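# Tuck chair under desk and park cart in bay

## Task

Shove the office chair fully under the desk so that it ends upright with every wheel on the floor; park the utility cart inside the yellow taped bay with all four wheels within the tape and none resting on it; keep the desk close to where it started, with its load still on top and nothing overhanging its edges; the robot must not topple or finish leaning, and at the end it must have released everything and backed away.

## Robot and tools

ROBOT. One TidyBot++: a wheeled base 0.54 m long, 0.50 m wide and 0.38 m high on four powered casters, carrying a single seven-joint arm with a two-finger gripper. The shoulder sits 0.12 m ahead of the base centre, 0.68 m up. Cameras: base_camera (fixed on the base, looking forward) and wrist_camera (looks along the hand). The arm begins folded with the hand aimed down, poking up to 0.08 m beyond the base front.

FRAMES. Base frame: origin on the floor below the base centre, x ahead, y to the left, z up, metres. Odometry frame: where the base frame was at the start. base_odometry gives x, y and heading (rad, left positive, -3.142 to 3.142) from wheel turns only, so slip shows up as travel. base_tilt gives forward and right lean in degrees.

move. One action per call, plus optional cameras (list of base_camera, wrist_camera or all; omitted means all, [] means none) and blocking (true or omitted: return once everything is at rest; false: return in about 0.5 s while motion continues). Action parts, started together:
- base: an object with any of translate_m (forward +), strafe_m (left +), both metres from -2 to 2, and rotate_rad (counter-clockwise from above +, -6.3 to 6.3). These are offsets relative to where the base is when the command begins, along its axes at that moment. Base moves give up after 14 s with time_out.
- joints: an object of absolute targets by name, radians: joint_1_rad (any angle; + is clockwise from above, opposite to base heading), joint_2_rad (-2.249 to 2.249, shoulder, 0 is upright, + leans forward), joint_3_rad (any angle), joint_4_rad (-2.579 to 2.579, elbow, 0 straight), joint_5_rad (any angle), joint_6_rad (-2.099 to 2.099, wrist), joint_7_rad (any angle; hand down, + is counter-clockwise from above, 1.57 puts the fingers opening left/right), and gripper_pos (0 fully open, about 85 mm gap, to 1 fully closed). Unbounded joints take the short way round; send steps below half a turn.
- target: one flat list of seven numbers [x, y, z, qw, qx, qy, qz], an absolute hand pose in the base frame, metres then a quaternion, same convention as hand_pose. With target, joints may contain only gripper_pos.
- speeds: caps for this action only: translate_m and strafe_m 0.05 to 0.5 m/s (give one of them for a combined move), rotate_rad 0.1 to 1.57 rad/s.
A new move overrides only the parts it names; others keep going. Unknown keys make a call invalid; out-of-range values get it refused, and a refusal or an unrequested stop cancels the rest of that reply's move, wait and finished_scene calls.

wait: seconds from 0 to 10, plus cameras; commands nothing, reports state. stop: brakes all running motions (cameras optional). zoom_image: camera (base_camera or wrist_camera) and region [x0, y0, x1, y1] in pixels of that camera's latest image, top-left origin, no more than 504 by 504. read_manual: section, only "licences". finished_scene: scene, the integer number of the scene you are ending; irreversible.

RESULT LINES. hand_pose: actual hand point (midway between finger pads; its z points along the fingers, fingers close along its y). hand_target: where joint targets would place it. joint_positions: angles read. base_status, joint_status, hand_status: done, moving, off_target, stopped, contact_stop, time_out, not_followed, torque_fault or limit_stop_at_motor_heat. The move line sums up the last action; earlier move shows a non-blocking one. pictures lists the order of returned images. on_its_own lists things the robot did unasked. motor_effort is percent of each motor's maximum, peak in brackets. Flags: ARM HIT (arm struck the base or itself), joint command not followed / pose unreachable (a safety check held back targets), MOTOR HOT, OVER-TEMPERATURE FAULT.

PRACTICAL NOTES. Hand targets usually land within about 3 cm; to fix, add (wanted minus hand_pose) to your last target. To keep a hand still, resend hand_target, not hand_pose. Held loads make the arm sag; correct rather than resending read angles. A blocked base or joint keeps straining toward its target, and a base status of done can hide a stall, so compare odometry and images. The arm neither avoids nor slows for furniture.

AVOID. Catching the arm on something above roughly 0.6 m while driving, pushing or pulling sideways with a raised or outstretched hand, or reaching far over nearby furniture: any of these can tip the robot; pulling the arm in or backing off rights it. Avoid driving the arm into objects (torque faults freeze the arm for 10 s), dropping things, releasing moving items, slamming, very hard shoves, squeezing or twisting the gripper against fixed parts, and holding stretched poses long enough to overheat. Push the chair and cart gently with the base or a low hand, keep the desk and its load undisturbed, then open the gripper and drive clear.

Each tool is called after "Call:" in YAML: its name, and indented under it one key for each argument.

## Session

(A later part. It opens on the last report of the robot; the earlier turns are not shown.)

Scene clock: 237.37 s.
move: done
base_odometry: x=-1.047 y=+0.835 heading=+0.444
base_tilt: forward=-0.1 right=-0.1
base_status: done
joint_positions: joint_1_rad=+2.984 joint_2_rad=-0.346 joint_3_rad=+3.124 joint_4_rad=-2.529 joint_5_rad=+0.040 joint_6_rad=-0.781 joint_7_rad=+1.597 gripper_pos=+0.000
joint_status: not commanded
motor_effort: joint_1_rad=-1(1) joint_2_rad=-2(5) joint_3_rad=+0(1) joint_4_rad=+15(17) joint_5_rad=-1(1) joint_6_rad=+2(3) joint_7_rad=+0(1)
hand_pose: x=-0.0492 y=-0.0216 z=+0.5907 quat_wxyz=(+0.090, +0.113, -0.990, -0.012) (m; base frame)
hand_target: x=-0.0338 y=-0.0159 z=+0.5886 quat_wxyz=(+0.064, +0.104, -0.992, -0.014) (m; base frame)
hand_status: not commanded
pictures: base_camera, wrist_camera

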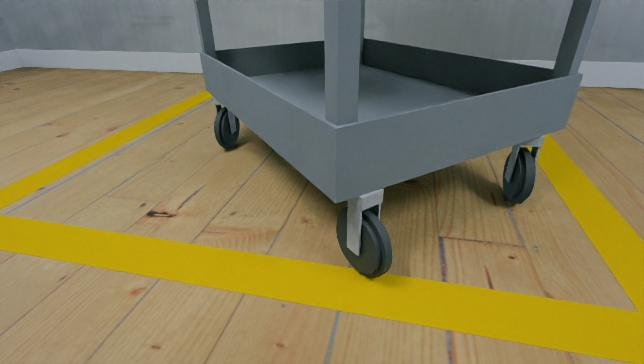

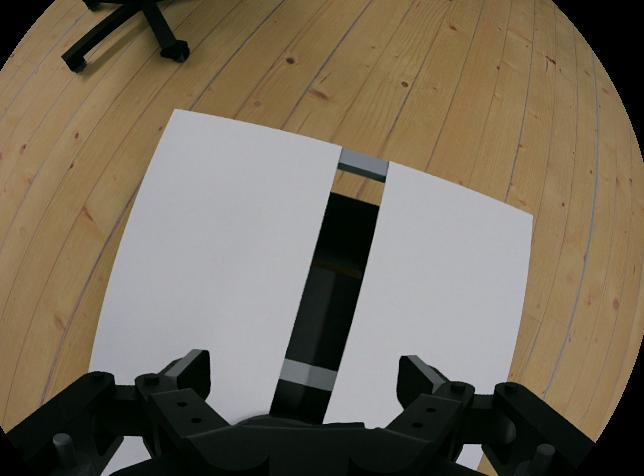

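Call:
move:
  base: {"rotate_rad":-0.1}

Call:
move:
  base: {"translate_m":0.49}
  speeds: {"translate_m":0.15}

Call:
move:
  base: {"translate_m":-0.4}

Scene clock: 250.00 s.
move: done
base_odometry: x=-1.047 y=+0.835 heading=+0.344
base_tilt: forward=-0.1 right=-0.1
base_status: done
joint_positions: joint_1_rad=+2.984 joint_2_rad=-0.346 joint_3_rad=+3.124 joint_4_rad=-2.529 joint_5_rad=+0.040 joint_6_rad=-0.781 joint_7_rad=+1.597 gripper_pos=+0.000
joint_status: not commanded
motor_effort: joint_1_rad=+0(1) joint_2_rad=-2(4) joint_3_rad=+0(1) joint_4_rad=+14(16) joint_5_rad=+0(1) joint_6_rad=+2(2) joint_7_rad=+0(1)
hand_pose: x=-0.0492 y=-0.0215 z=+0.5907 quat_wxyz=(+0.090, +0.113, -0.990, -0.012) (m; base frame)
hand_target: x=-0.0338 y=-0.0159 z=+0.5886 quat_wxyz=(+0.064, +0.104, -0.992, -0.014) (m; base frame)
hand_status: not commanded
pictures: base_camera, wrist_camera

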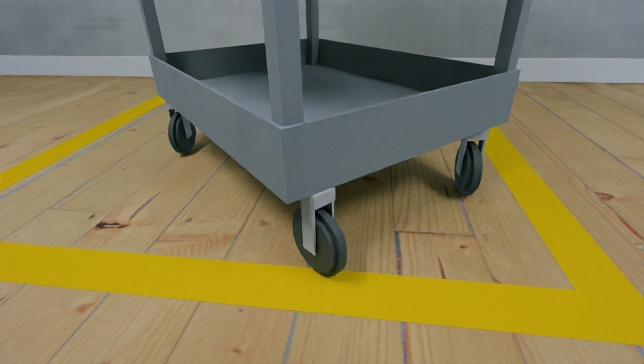

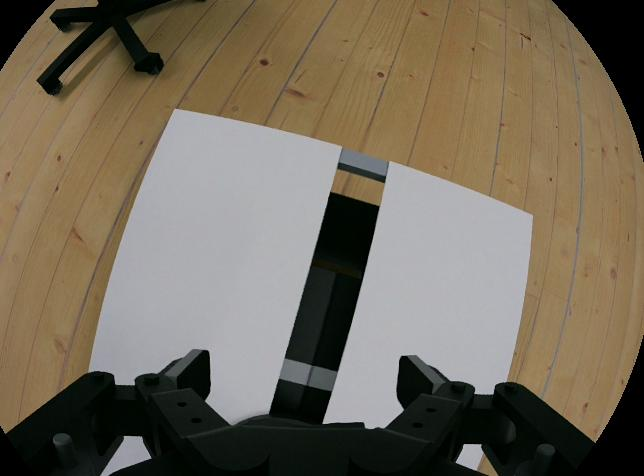

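Scene clock: 253.97 s.
move: done
base_odometry: x=-0.587 y=+1.000 heading=+0.344
base_tilt: forward=-1.3 right=-0.1
base_status: done
joint_positions: joint_1_rad=+2.986 joint_2_rad=-0.340 joint_3_rad=+3.124 joint_4_rad=-2.530 joint_5_rad=+0.040 joint_6_rad=-0.783 joint_7_rad=+1.597 gripper_pos=+0.000
joint_status: not commanded
motor_effort: joint_1_rad=-1(1) joint_2_rad=-3(15) joint_3_rad=+0(1) joint_4_rad=+15(18) joint_5_rad=+0(1) joint_6_rad=+2(3) joint_7_rad=+0(1)
hand_pose: x=-0.0479 y=-0.0210 z=+0.5894 quat_wxyz=(+0.086, +0.112, -0.990, -0.012) (m; base frame)
hand_target: x=-0.0338 y=-0.0159 z=+0.5886 quat_wxyz=(+0.064, +0.104, -0.992, -0.014) (m; base frame)
hand_status: not commanded
pictures: base_camera, wrist_camera

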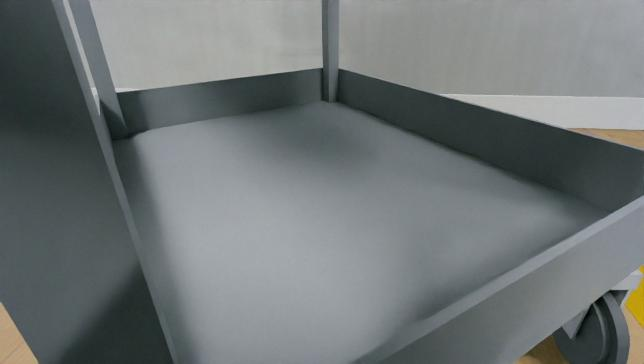

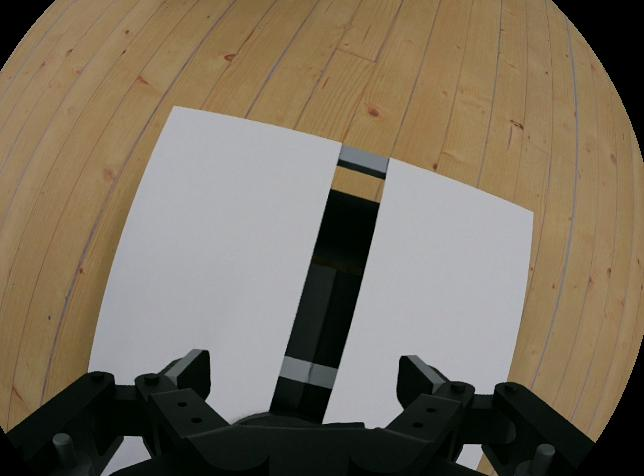

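Scene clock: 256.23 s.
move: done
base_odometry: x=-0.964 y=+0.865 heading=+0.343
base_tilt: forward=-0.1 right=-0.2
base_status: done
joint_positions: joint_1_rad=+2.986 joint_2_rad=-0.348 joint_3_rad=+3.124 joint_4_rad=-2.530 joint_5_rad=+0.040 joint_6_rad=-0.785 joint_7_rad=+1.597 gripper_pos=+0.000
joint_status: not commanded
motor_effort: joint_1_rad=+0(1) joint_2_rad=-2(13) joint_3_rad=+0(2) joint_4_rad=+15(18) joint_5_rad=+0(2) joint_6_rad=+2(3) joint_7_rad=+1(1)
hand_pose: x=-0.0479 y=-0.0210 z=+0.5905 quat_wxyz=(+0.088, +0.112, -0.990, -0.012) (m; base frame)
hand_target: x=-0.0338 y=-0.0159 z=+0.5886 quat_wxyz=(+0.064, +0.104, -0.992, -0.014) (m; base frame)
hand_status: not commanded
pictures: base_camera, wrist_camera

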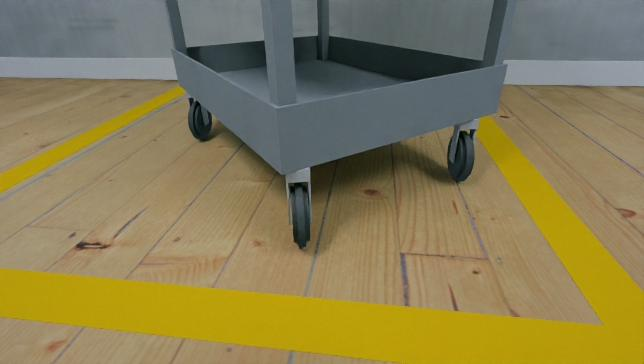

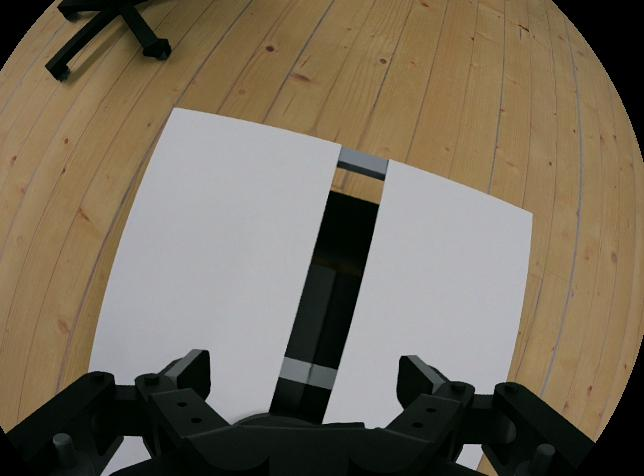

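Call:
move:
  base: {"translate_m":-0.5,"strafe_m":0.06}

Call:
move:
  base: {"rotate_rad":-1.71}
  joints: {"joint_1_rad":0,"joint_6_rad":0.3}

Scene clock: 293.80 s.
move: done
base_odometry: x=-1.455 y=+0.753 heading=+0.344
base_tilt: forward=-0.1 right=-0.2
base_status: done
joint_positions: joint_1_rad=+2.986 joint_2_rad=-0.346 joint_3_rad=+3.124 joint_4_rad=-2.529 joint_5_rad=+0.040 joint_6_rad=-0.785 joint_7_rad=+1.597 gripper_pos=+0.000
joint_status: not commanded
motor_effort: joint_1_rad=-1(1) joint_2_rad=-2(4) joint_3_rad=+0(1) joint_4_rad=+16(17) joint_5_rad=+0(1) joint_6_rad=+2(3) joint_7_rad=+0(1)
hand_pose: x=-0.0481 y=-0.0210 z=+0.5904 quat_wxyz=(+0.088, +0.112, -0.990, -0.012) (m; base frame)
hand_target: x=-0.0338 y=-0.0159 z=+0.5886 quat_wxyz=(+0.064, +0.104, -0.992, -0.014) (m; base frame)
hand_status: not commanded
pictures: base_camera, wrist_camera

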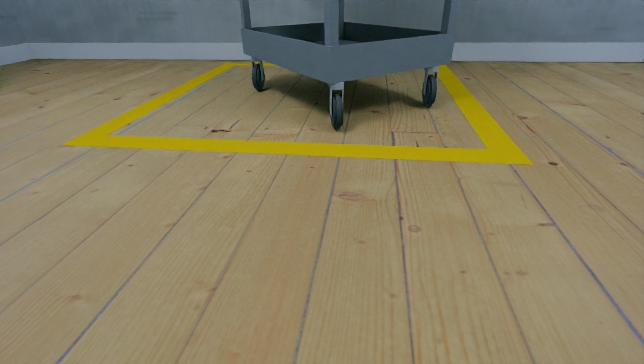

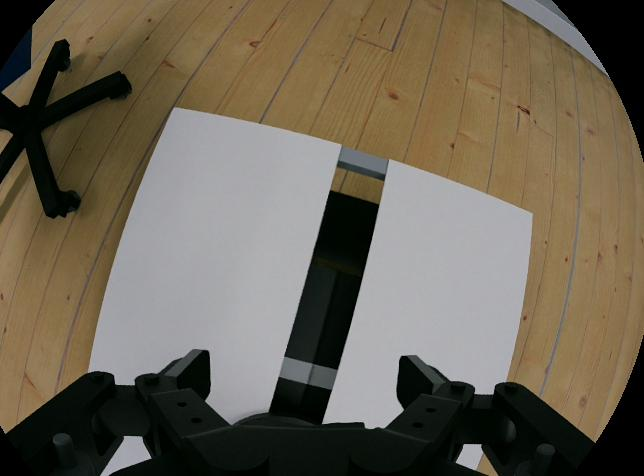

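Scene clock: 297.63 s.
move: done
base_odometry: x=-1.455 y=+0.753 heading=-1.365
base_tilt: forward=-0.1 right=-0.1
base_status: done
joint_positions: joint_1_rad=+0.019 joint_2_rad=-0.346 joint_3_rad=+3.124 joint_4_rad=-2.529 joint_5_rad=+0.040 joint_6_rad=+0.237 joint_7_rad=+1.597 gripper_pos=+0.000
joint_status: all done
motor_effort: joint_1_rad=+0(2) joint_2_rad=-7(8) joint_3_rad=+0(1) joint_4_rad=+20(20) joint_5_rad=-1(1) joint_6_rad=+8(9) joint_7_rad=+0(1)
hand_pose: x=+0.5229 y=+0.0040 z=+0.7827 quat_wxyz=(+0.018, +0.826, +0.030, +0.562) (m; base frame)
hand_target: x=+0.5296 y=+0.0125 z=+0.8021 quat_wxyz=(+0.012, +0.807, +0.038, +0.589) (m; base frame)
hand_status: not commanded
pictures: base_camera, wrist_camera

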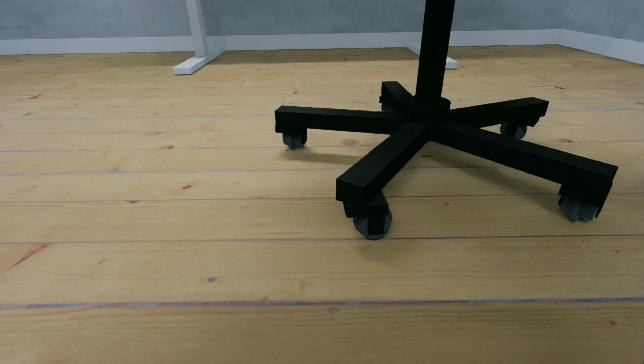

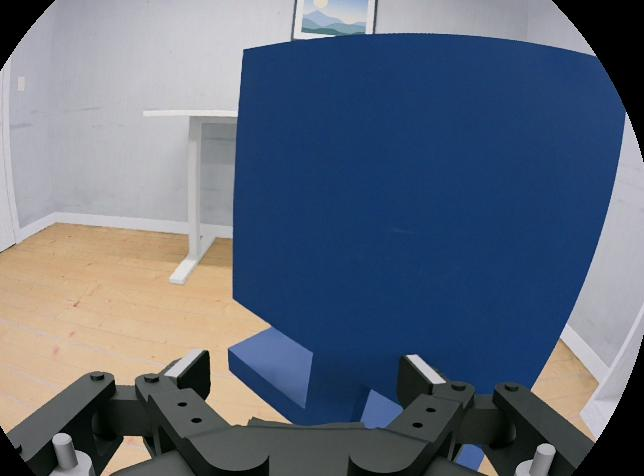

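Call:
move:
  joints: {"gripper_pos":1}
  base: {"strafe_m":-0.4}

Call:
move:
  base: {"translate_m":0.3}
  speeds: {"translate_m":0.1}

Scene clock: 326.07 s.
move: done
base_odometry: x=-1.846 y=+0.671 heading=-1.365
base_tilt: forward=-0.1 right=-0.1
base_status: done
joint_positions: joint_1_rad=+0.016 joint_2_rad=-0.346 joint_3_rad=+3.124 joint_4_rad=-2.529 joint_5_rad=+0.040 joint_6_rad=+0.240 joint_7_rad=+1.597 gripper_pos=+0.999
joint_status: all done
motor_effort: joint_1_rad=+0(1) joint_2_rad=-6(8) joint_3_rad=+1(2) joint_4_rad=+21(21) joint_5_rad=-1(1) joint_6_rad=+8(9) joint_7_rad=+0(1)
hand_pose: x=+0.5232 y=+0.0049 z=+0.7836 quat_wxyz=(+0.017, +0.825, +0.031, +0.564) (m; base frame)
hand_target: x=+0.5296 y=+0.0125 z=+0.8021 quat_wxyz=(+0.012, +0.807, +0.038, +0.589) (m; base frame)
hand_status: not commanded
pictures: base_camera, wrist_camera

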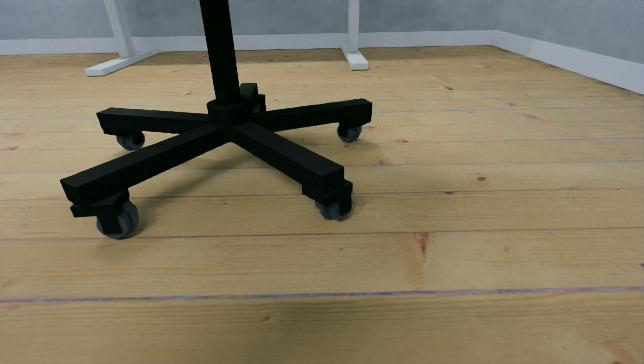

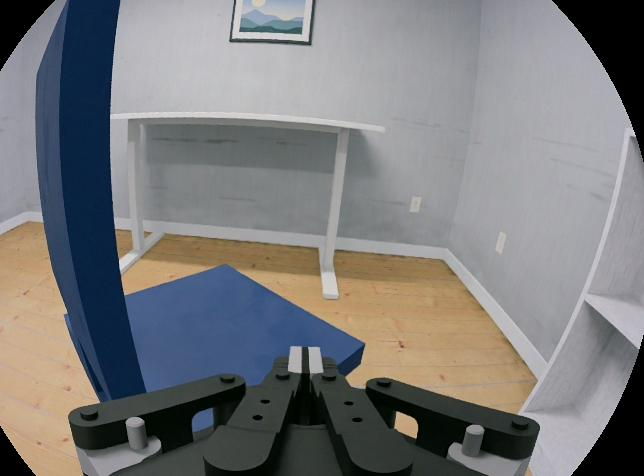

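Scene clock: 329.60 s.
move: done
base_odometry: x=-1.785 y=+0.377 heading=-1.366
base_tilt: forward=-0.1 right=-0.1
base_status: done
joint_positions: joint_1_rad=+0.016 joint_2_rad=-0.347 joint_3_rad=+3.124 joint_4_rad=-2.529 joint_5_rad=+0.040 joint_6_rad=+0.241 joint_7_rad=+1.597 gripper_pos=+0.999
joint_status: not commanded
motor_effort: joint_1_rad=+0(1) joint_2_rad=-6(10) joint_3_rad=+0(1) joint_4_rad=+20(21) joint_5_rad=-1(1) joint_6_rad=+8(9) joint_7_rad=+1(1)
hand_pose: x=+0.5233 y=+0.0049 z=+0.7842 quat_wxyz=(+0.017, +0.825, +0.031, +0.565) (m; base frame)
hand_target: x=+0.5296 y=+0.0125 z=+0.8021 quat_wxyz=(+0.012, +0.807, +0.038, +0.589) (m; base frame)
hand_status: not commanded
pictures: base_camera, wrist_camera

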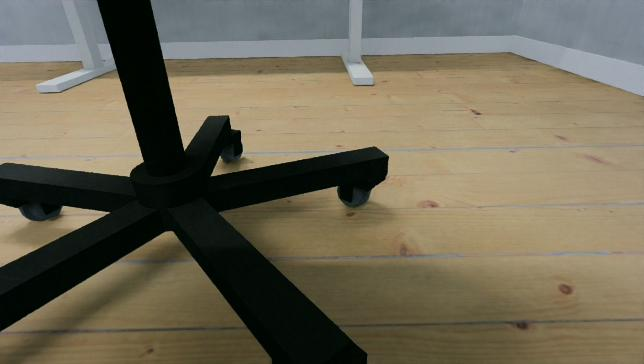

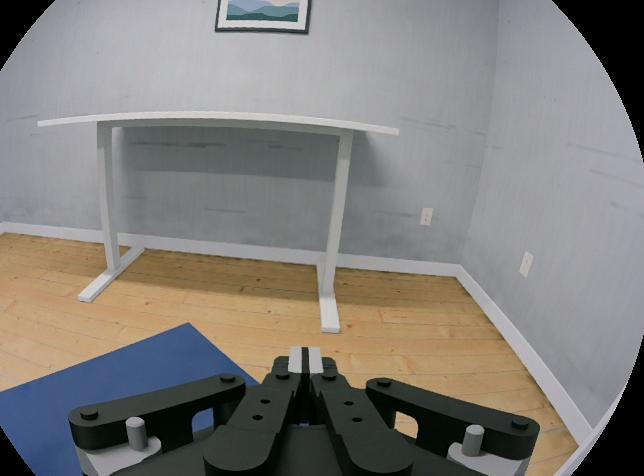

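Call:
move:
  base: {"translate_m":-0.4}

Call:
move:
  base: {"strafe_m":0.27}

Call:
move:
  base: {"translate_m":0.36}
  speeds: {"translate_m":0.08}

Scene clock: 352.17 s.
move: done
base_odometry: x=-1.867 y=+0.769 heading=-1.365
base_tilt: forward=-0.1 right=-0.1
base_status: done
joint_positions: joint_1_rad=+0.016 joint_2_rad=-0.349 joint_3_rad=+3.124 joint_4_rad=-2.529 joint_5_rad=+0.040 joint_6_rad=+0.243 joint_7_rad=+1.597 gripper_pos=+0.999
joint_status: not commanded
motor_effort: joint_1_rad=+0(1) joint_2_rad=-8(10) joint_3_rad=+1(2) joint_4_rad=+20(22) joint_5_rad=-1(1) joint_6_rad=+8(9) joint_7_rad=+0(1)
hand_pose: x=+0.5233 y=+0.0052 z=+0.7855 quat_wxyz=(+0.017, +0.824, +0.031, +0.566) (m; base frame)
hand_target: x=+0.5296 y=+0.0125 z=+0.8021 quat_wxyz=(+0.012, +0.807, +0.038, +0.589) (m; base frame)
hand_status: not commanded
pictures: base_camera, wrist_camera

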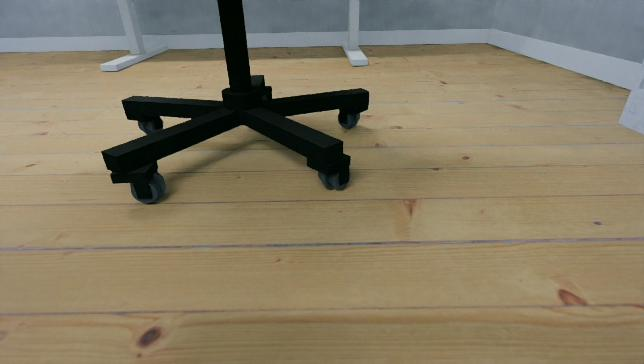

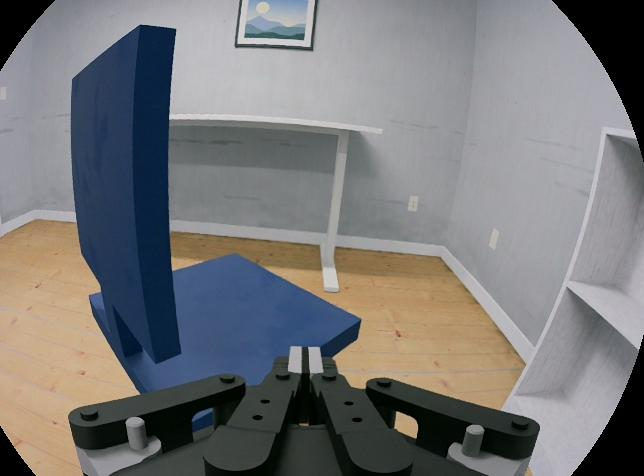

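Scene clock: 353.97 s.
move: done
base_odometry: x=-1.603 y=+0.824 heading=-1.364
base_tilt: forward=-0.1 right=-0.2
base_status: done
joint_positions: joint_1_rad=+0.015 joint_2_rad=-0.349 joint_3_rad=+3.124 joint_4_rad=-2.529 joint_5_rad=+0.040 joint_6_rad=+0.243 joint_7_rad=+1.597 gripper_pos=+0.999
joint_status: not commanded
motor_effort: joint_1_rad=+0(1) joint_2_rad=-7(8) joint_3_rad=+0(2) joint_4_rad=+19(21) joint_5_rad=+0(1) joint_6_rad=+8(9) joint_7_rad=+0(1)
hand_pose: x=+0.5233 y=+0.0057 z=+0.7855 quat_wxyz=(+0.016, +0.824, +0.032, +0.566) (m; base frame)
hand_target: x=+0.5296 y=+0.0125 z=+0.8021 quat_wxyz=(+0.012, +0.807, +0.038, +0.589) (m; base frame)
hand_status: not commanded
pictures: base_camera, wrist_camera

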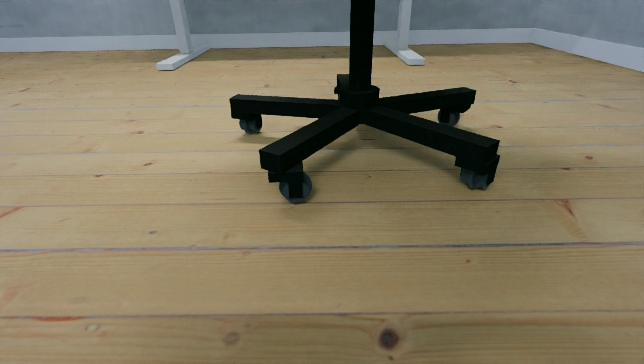

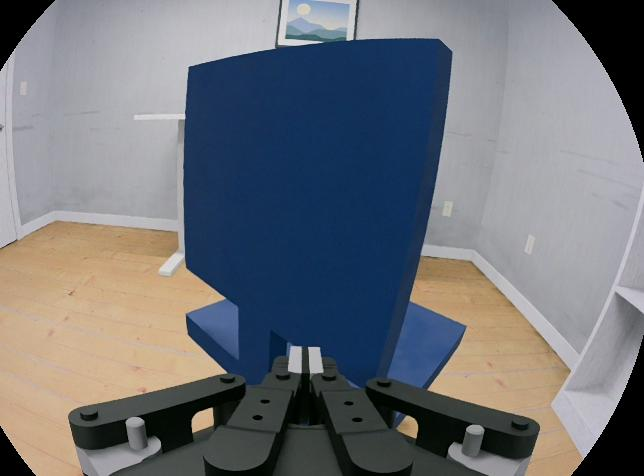

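Scene clock: 358.93 s.
move: done
base_odometry: x=-1.529 y=+0.472 heading=-1.364
base_tilt: forward=-0.1 right=-0.2
base_status: done
joint_positions: joint_1_rad=-0.023 joint_2_rad=-0.348 joint_3_rad=+3.098 joint_4_rad=-2.555 joint_5_rad=+0.040 joint_6_rad=+0.244 joint_7_rad=+1.597 gripper_pos=+0.999
joint_status: not commanded
motor_effort: joint_1_rad=+4(7) joint_2_rad=-7(9) joint_3_rad=+5(8) joint_4_rad=+25(28) joint_5_rad=-2(3) joint_6_rad=+11(13) joint_7_rad=+0(1)
hand_pose: x=+0.5142 y=+0.0309 z=+0.7707 quat_wxyz=(+0.003, +0.830, +0.060, +0.555) (m; base frame)
hand_target: x=+0.5296 y=+0.0125 z=+0.8021 quat_wxyz=(+0.012, +0.807, +0.038, +0.589) (m; base frame)
hand_status: not commanded
pictures: base_camera, wrist_camera

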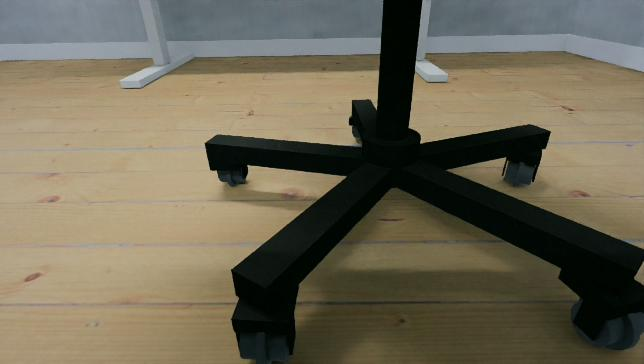

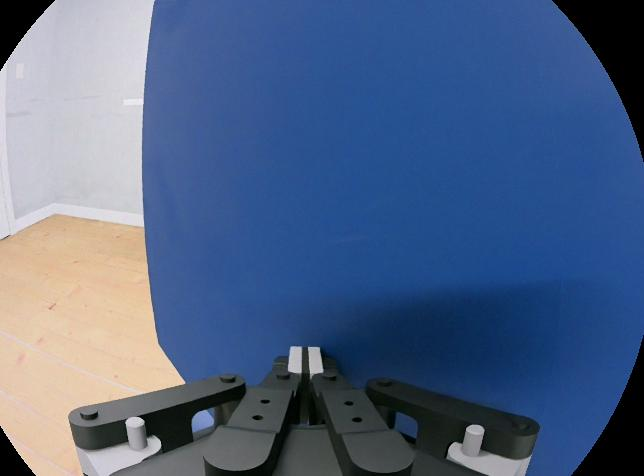

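Call:
move:
  base: {"translate_m":-0.22,"strafe_m":-0.46}

Call:
move:
  base: {"rotate_rad":0.29}
  joints: {"joint_1_rad":0,"joint_2_rad":-0.1,"joint_3_rad":3.124,"joint_4_rad":-2.529,"joint_6_rad":0.5}

Scene clock: 388.70 s.
move: done
base_odometry: x=-2.024 y=+0.593 heading=-1.364
base_tilt: forward=-0.1 right=-0.2
base_status: done
joint_positions: joint_1_rad=-0.011 joint_2_rad=-0.348 joint_3_rad=+3.116 joint_4_rad=-2.537 joint_5_rad=+0.040 joint_6_rad=+0.247 joint_7_rad=+1.597 gripper_pos=+0.999
joint_status: not commanded
motor_effort: joint_1_rad=+0(8) joint_2_rad=-7(8) joint_3_rad=+1(11) joint_4_rad=+20(24) joint_5_rad=-1(3) joint_6_rad=+8(11) joint_7_rad=+0(1)
hand_pose: x=+0.5210 y=+0.0192 z=+0.7819 quat_wxyz=(+0.008, +0.824, +0.046, +0.564) (m; base frame)
hand_target: x=+0.5296 y=+0.0125 z=+0.8021 quat_wxyz=(+0.012, +0.807, +0.038, +0.589) (m; base frame)
hand_status: not commanded
pictures: base_camera, wrist_camera

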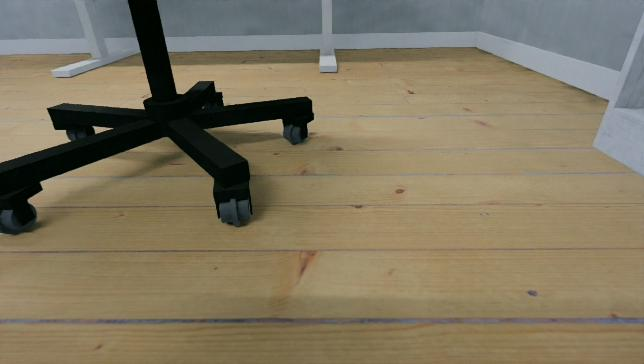

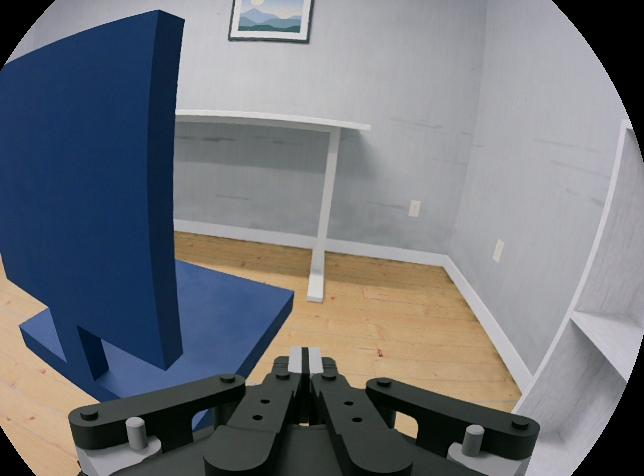

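Scene clock: 390.00 s.
move: done
base_odometry: x=-2.024 y=+0.593 heading=-1.075
base_tilt: forward=-0.1 right=-0.2
base_status: done
joint_positions: joint_1_rad=-0.011 joint_2_rad=-0.112 joint_3_rad=+3.117 joint_4_rad=-2.537 joint_5_rad=+0.040 joint_6_rad=+0.437 joint_7_rad=+1.597 gripper_pos=+0.999
joint_status: all done
motor_effort: joint_1_rad=+0(2) joint_2_rad=-13(14) joint_3_rad=+0(2) joint_4_rad=+16(21) joint_5_rad=-1(1) joint_6_rad=+8(9) joint_7_rad=+0(1)
hand_pose: x=+0.5620 y=+0.0225 z=+0.7363 quat_wxyz=(+0.001, +0.837, +0.046, +0.545) (m; base frame)
hand_target: x=+0.5736 y=+0.0154 z=+0.7533 quat_wxyz=(+0.005, +0.821, +0.038, +0.570) (m; base frame)
hand_status: not commanded
pictures: base_camera, wrist_camera

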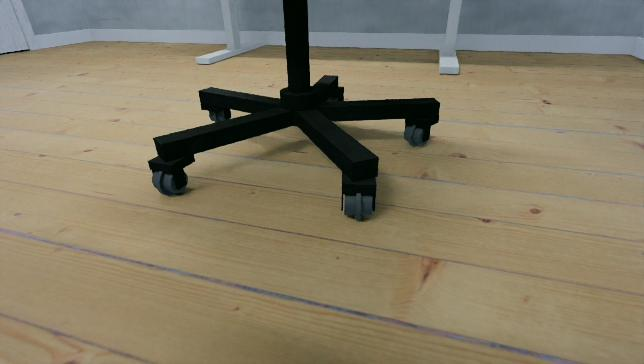

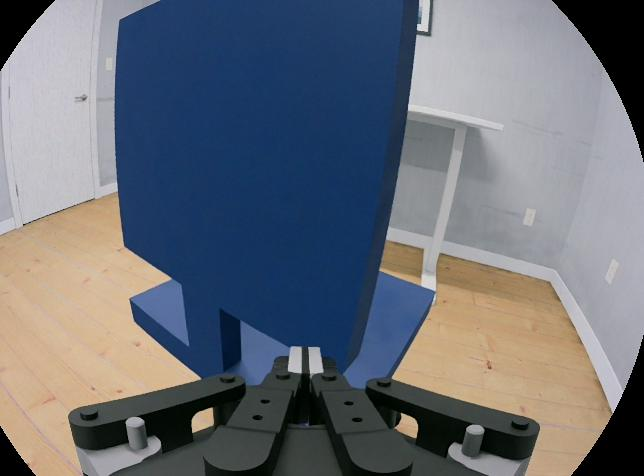

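Call:
move:
  base: {"translate_m":0.6,"strafe_m":0.02}
  speeds: {"translate_m":0.1}

Scene clock: 410.03 s.
move: done
base_odometry: x=-1.721 y=+0.074 heading=-1.074
base_tilt: forward=-0.1 right=-0.1
base_status: done
joint_positions: joint_1_rad=+0.007 joint_2_rad=-0.103 joint_3_rad=+3.131 joint_4_rad=-2.575 joint_5_rad=+0.040 joint_6_rad=+0.440 joint_7_rad=+1.597 gripper_pos=+0.999
joint_status: not commanded
motor_effort: joint_1_rad=-2(5) joint_2_rad=-14(15) joint_3_rad=-2(6) joint_4_rad=+24(31) joint_5_rad=+1(3) joint_6_rad=+12(16) joint_7_rad=+0(2)
hand_pose: x=+0.5496 y=+0.0079 z=+0.7157 quat_wxyz=(+0.009, +0.849, +0.032, +0.527) (m; base frame)
hand_target: x=+0.5736 y=+0.0154 z=+0.7533 quat_wxyz=(+0.005, +0.821, +0.038, +0.570) (m; base frame)
hand_status: not commanded
pictures: base_camera, wrist_camera

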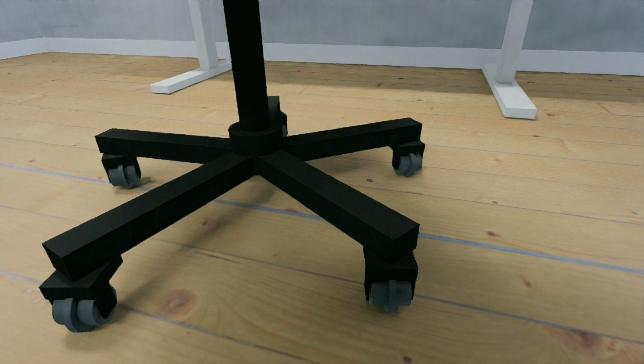

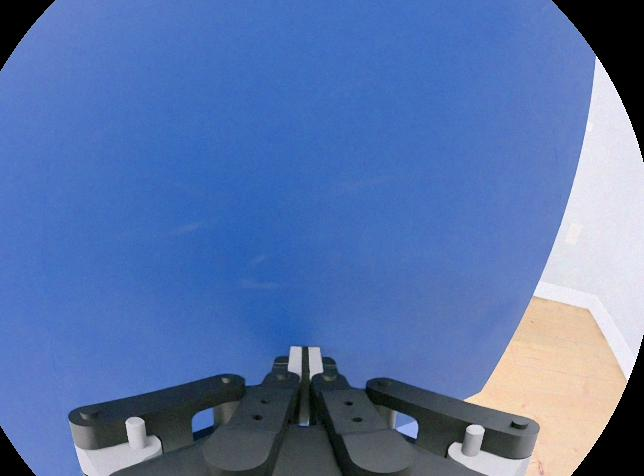

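Call:
move:
  base: {"translate_m":-0.1}

Call:
move:
  base: {"rotate_rad":-0.18,"strafe_m":0.17}

Call:
move:
  base: {"translate_m":0.45}
  speeds: {"translate_m":0.1}

Scene clock: 421.63 s.
move: done
base_odometry: x=-1.769 y=+0.162 heading=-1.074
base_tilt: forward=-0.1 right=-0.1
base_status: done
joint_positions: joint_1_rad=+0.006 joint_2_rad=-0.103 joint_3_rad=+3.130 joint_4_rad=-2.532 joint_5_rad=+0.040 joint_6_rad=+0.462 joint_7_rad=+1.597 gripper_pos=+0.999
joint_status: not commanded
motor_effort: joint_1_rad=+0(3) joint_2_rad=-12(15) joint_3_rad=+0(3) joint_4_rad=+17(22) joint_5_rad=+0(1) joint_6_rad=+8(12) joint_7_rad=+0(1)
hand_pose: x=+0.5682 y=+0.0092 z=+0.7425 quat_wxyz=(+0.009, +0.832, +0.033, +0.554) (m; base frame)
hand_target: x=+0.5736 y=+0.0154 z=+0.7533 quat_wxyz=(+0.005, +0.821, +0.038, +0.570) (m; base frame)
hand_status: not commanded
pictures: base_camera, wrist_camera

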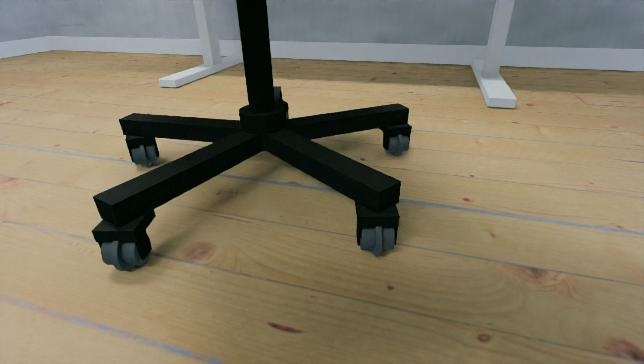

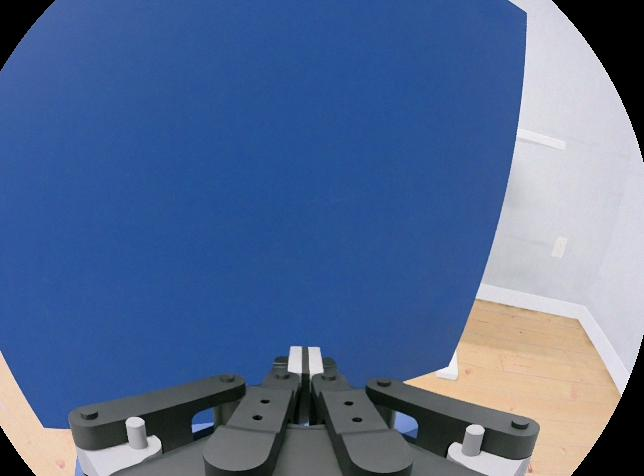

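Scene clock: 423.07 s.
move: done
base_odometry: x=-1.619 y=+0.243 heading=-1.256
base_tilt: forward=-0.1 right=-0.1
base_status: done
joint_positions: joint_1_rad=+0.006 joint_2_rad=-0.103 joint_3_rad=+3.127 joint_4_rad=-2.532 joint_5_rad=+0.040 joint_6_rad=+0.462 joint_7_rad=+1.597 gripper_pos=+0.999
joint_status: not commanded
motor_effort: joint_1_rad=+0(3) joint_2_rad=-14(15) joint_3_rad=+0(2) joint_4_rad=+16(18) joint_5_rad=-1(1) joint_6_rad=+8(9) joint_7_rad=+1(1)
hand_pose: x=+0.5682 y=+0.0110 z=+0.7425 quat_wxyz=(+0.008, +0.832, +0.035, +0.554) (m; base frame)
hand_target: x=+0.5736 y=+0.0154 z=+0.7533 quat_wxyz=(+0.005, +0.821, +0.038, +0.570) (m; base frame)
hand_status: not commanded
pictures: base_camera, wrist_camera

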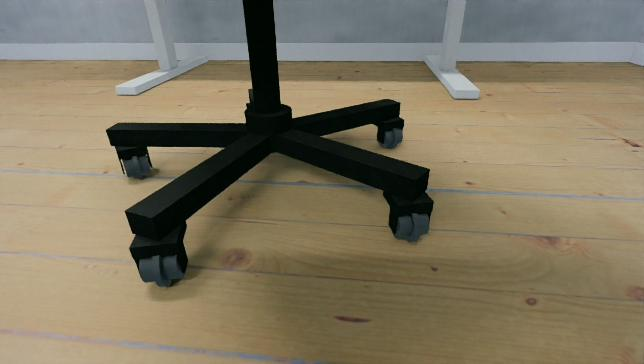

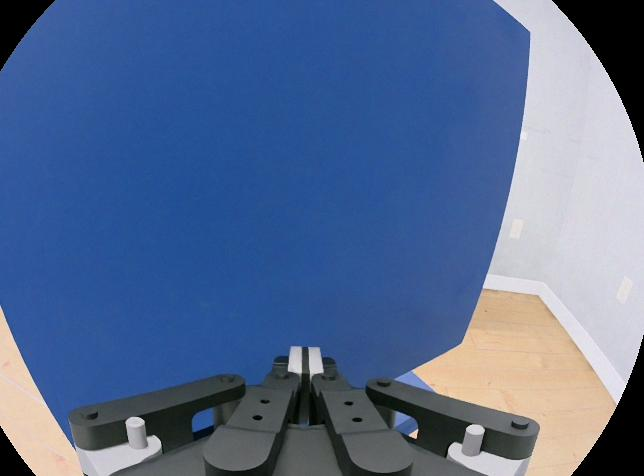

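Scene clock: 428.07 s.
move: done
base_odometry: x=-1.479 y=-0.184 heading=-1.255
base_tilt: forward=-0.1 right=-0.1
base_status: done
joint_positions: joint_1_rad=+0.022 joint_2_rad=-0.104 joint_3_rad=+3.146 joint_4_rad=-2.561 joint_5_rad=+0.040 joint_6_rad=+0.462 joint_7_rad=+1.597 gripper_pos=+0.999
joint_status: not commanded
motor_effort: joint_1_rad=-5(8) joint_2_rad=-13(15) joint_3_rad=-5(7) joint_4_rad=+22(26) joint_5_rad=+1(3) joint_6_rad=+11(14) joint_7_rad=+0(2)
hand_pose: x=+0.5578 y=-0.0050 z=+0.7288 quat_wxyz=(+0.016, +0.840, +0.019, +0.542) (m; base frame)
hand_target: x=+0.5736 y=+0.0154 z=+0.7533 quat_wxyz=(+0.005, +0.821, +0.038, +0.570) (m; base frame)
hand_status: not commanded
pictures: base_camera, wrist_camera

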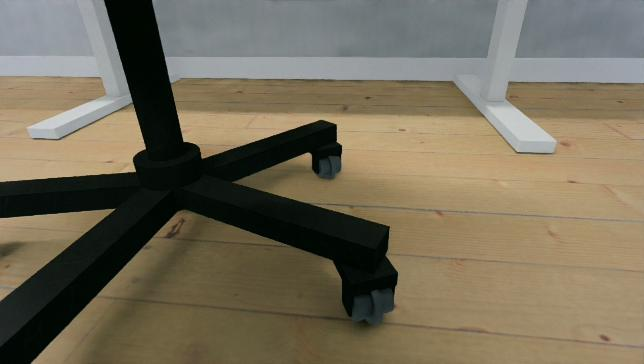

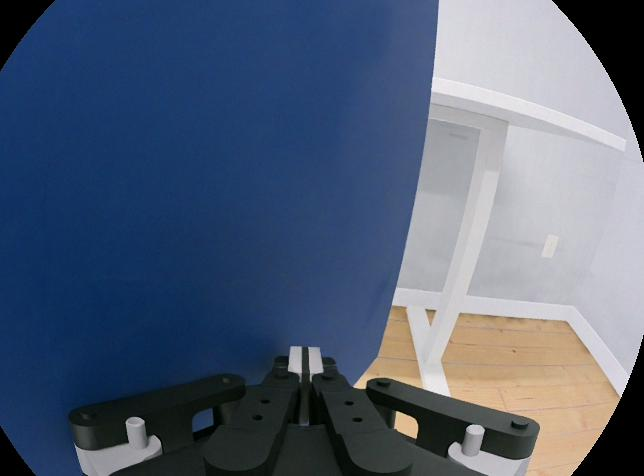

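Call:
move:
  base: {"translate_m":-0.17}

Call:
move:
  base: {"rotate_rad":-0.25,"strafe_m":0.52}

Scene clock: 468.20 s.
move: done
base_odometry: x=-1.532 y=-0.022 heading=-1.255
base_tilt: forward=-0.1 right=-0.1
base_status: done
joint_positions: joint_1_rad=+0.011 joint_2_rad=-0.104 joint_3_rad=+3.133 joint_4_rad=-2.532 joint_5_rad=+0.040 joint_6_rad=+0.463 joint_7_rad=+1.597 gripper_pos=+0.999
joint_status: not commanded
motor_effort: joint_1_rad=+0(6) joint_2_rad=-14(16) joint_3_rad=+0(6) joint_4_rad=+17(21) joint_5_rad=-1(2) joint_6_rad=+8(10) joint_7_rad=+1(2)
hand_pose: x=+0.5685 y=+0.0060 z=+0.7430 quat_wxyz=(+0.011, +0.831, +0.030, +0.555) (m; base frame)
hand_target: x=+0.5736 y=+0.0154 z=+0.7533 quat_wxyz=(+0.005, +0.821, +0.038, +0.570) (m; base frame)
hand_status: not commanded
pictures: base_camera, wrist_camera

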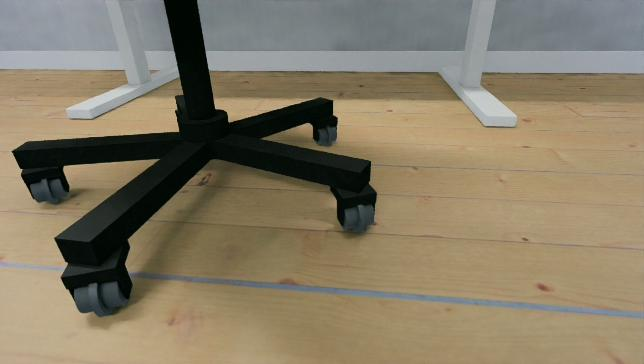

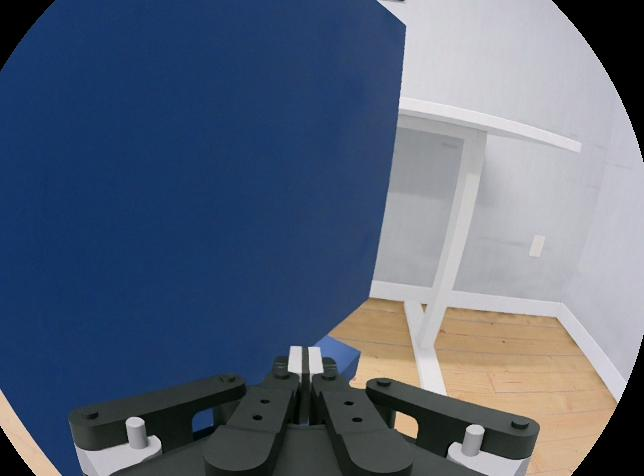

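Scene clock: 470.57 s.
move: done
base_odometry: x=-1.038 y=+0.139 heading=-1.506
base_tilt: forward=-0.1 right=-0.1
base_status: done
joint_positions: joint_1_rad=+0.004 joint_2_rad=-0.105 joint_3_rad=+3.125 joint_4_rad=-2.534 joint_5_rad=+0.031 joint_6_rad=+0.463 joint_7_rad=+1.597 gripper_pos=+0.999
joint_status: not commanded
motor_effort: joint_1_rad=-1(13) joint_2_rad=-14(15) joint_3_rad=+0(13) joint_4_rad=+18(22) joint_5_rad=-1(6) joint_6_rad=+8(11) joint_7_rad=+0(2)
hand_pose: x=+0.5674 y=+0.0112 z=+0.7423 quat_wxyz=(+0.007, +0.832, +0.032, +0.554) (m; base frame)
hand_target: x=+0.5736 y=+0.0154 z=+0.7533 quat_wxyz=(+0.005, +0.821, +0.038, +0.570) (m; base frame)
hand_status: not commanded
pictures: base_camera, wrist_camera

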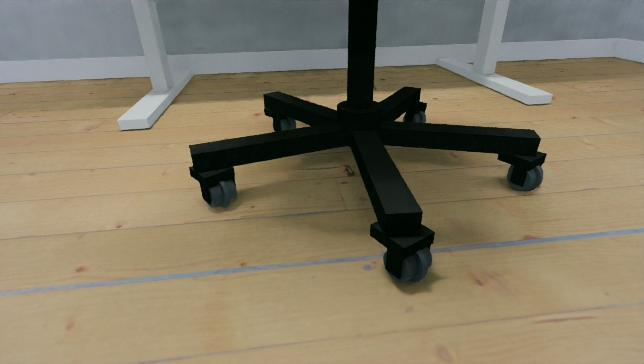

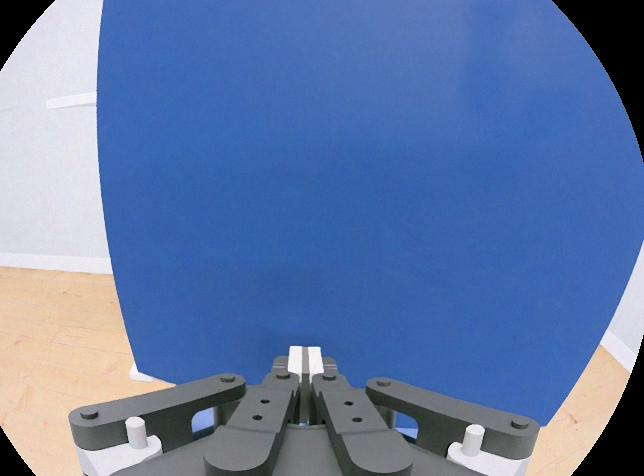

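Call:
move:
  base: {"rotate_rad":0.1,"strafe_m":-0.19}

Call:
move:
  base: {"translate_m":0.35}
  speeds: {"translate_m":0.1}

Scene clock: 480.67 s.
move: done
base_odometry: x=-1.227 y=+0.127 heading=-1.404
base_tilt: forward=-0.1 right=-0.1
base_status: done
joint_positions: joint_1_rad=+0.004 joint_2_rad=-0.105 joint_3_rad=+3.124 joint_4_rad=-2.534 joint_5_rad=+0.031 joint_6_rad=+0.463 joint_7_rad=+1.597 gripper_pos=+0.999
joint_status: not commanded
motor_effort: joint_1_rad=-1(2) joint_2_rad=-13(14) joint_3_rad=+0(2) joint_4_rad=+17(18) joint_5_rad=-1(1) joint_6_rad=+8(9) joint_7_rad=+0(1)
hand_pose: x=+0.5674 y=+0.0119 z=+0.7423 quat_wxyz=(+0.006, +0.832, +0.032, +0.554) (m; base frame)
hand_target: x=+0.5736 y=+0.0154 z=+0.7533 quat_wxyz=(+0.005, +0.821, +0.038, +0.570) (m; base frame)
hand_status: not commanded
pictures: base_camera, wrist_camera

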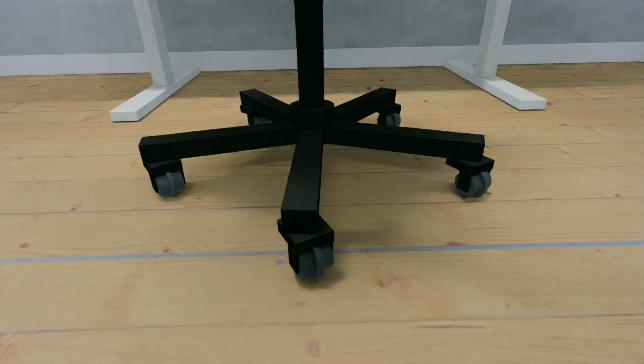

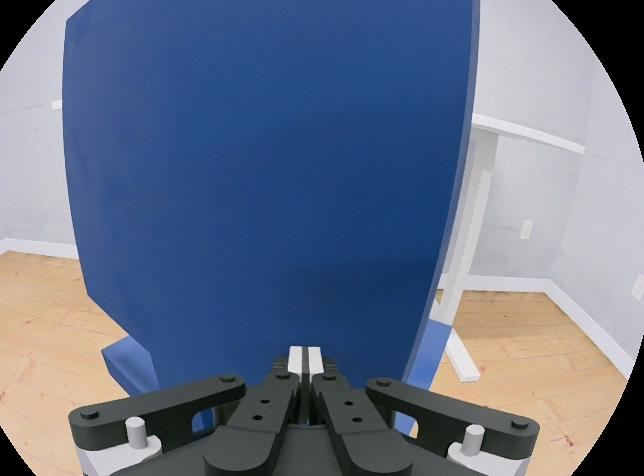

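Scene clock: 484.77 s.
move: done
base_odometry: x=-1.170 y=-0.219 heading=-1.405
base_tilt: forward=+0.0 right=-0.1
base_status: done
joint_positions: joint_1_rad=+0.007 joint_2_rad=-0.102 joint_3_rad=+3.132 joint_4_rad=-2.574 joint_5_rad=+0.031 joint_6_rad=+0.463 joint_7_rad=+1.597 gripper_pos=+0.999
joint_status: not commanded
motor_effort: joint_1_rad=-4(5) joint_2_rad=-14(16) joint_3_rad=-4(5) joint_4_rad=+22(30) joint_5_rad=+2(2) joint_6_rad=+12(16) joint_7_rad=+0(2)
hand_pose: x=+0.5531 y=+0.0066 z=+0.7217 quat_wxyz=(+0.009, +0.844, +0.028, +0.536) (m; base frame)
hand_target: x=+0.5736 y=+0.0154 z=+0.7533 quat_wxyz=(+0.005, +0.821, +0.038, +0.570) (m; base frame)
hand_status: not commanded
pictures: base_camera, wrist_camera

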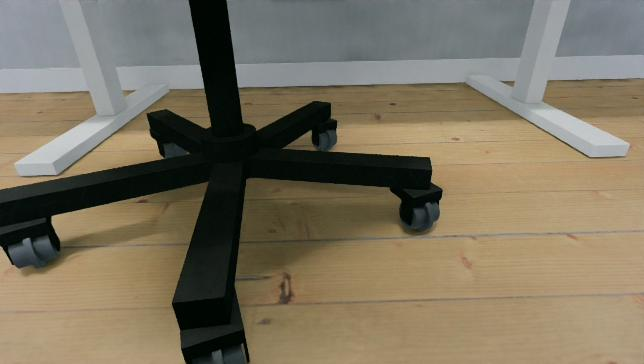

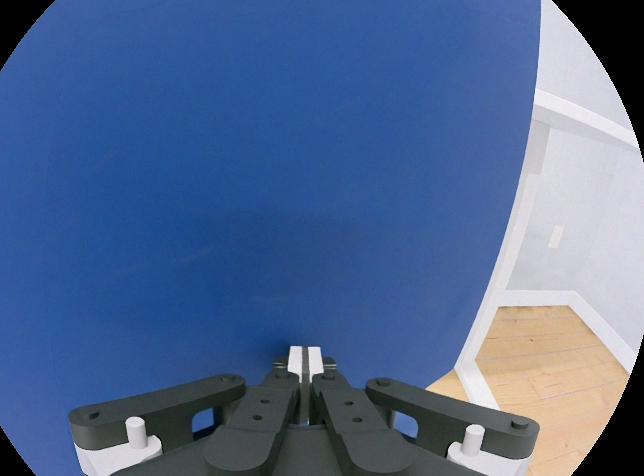

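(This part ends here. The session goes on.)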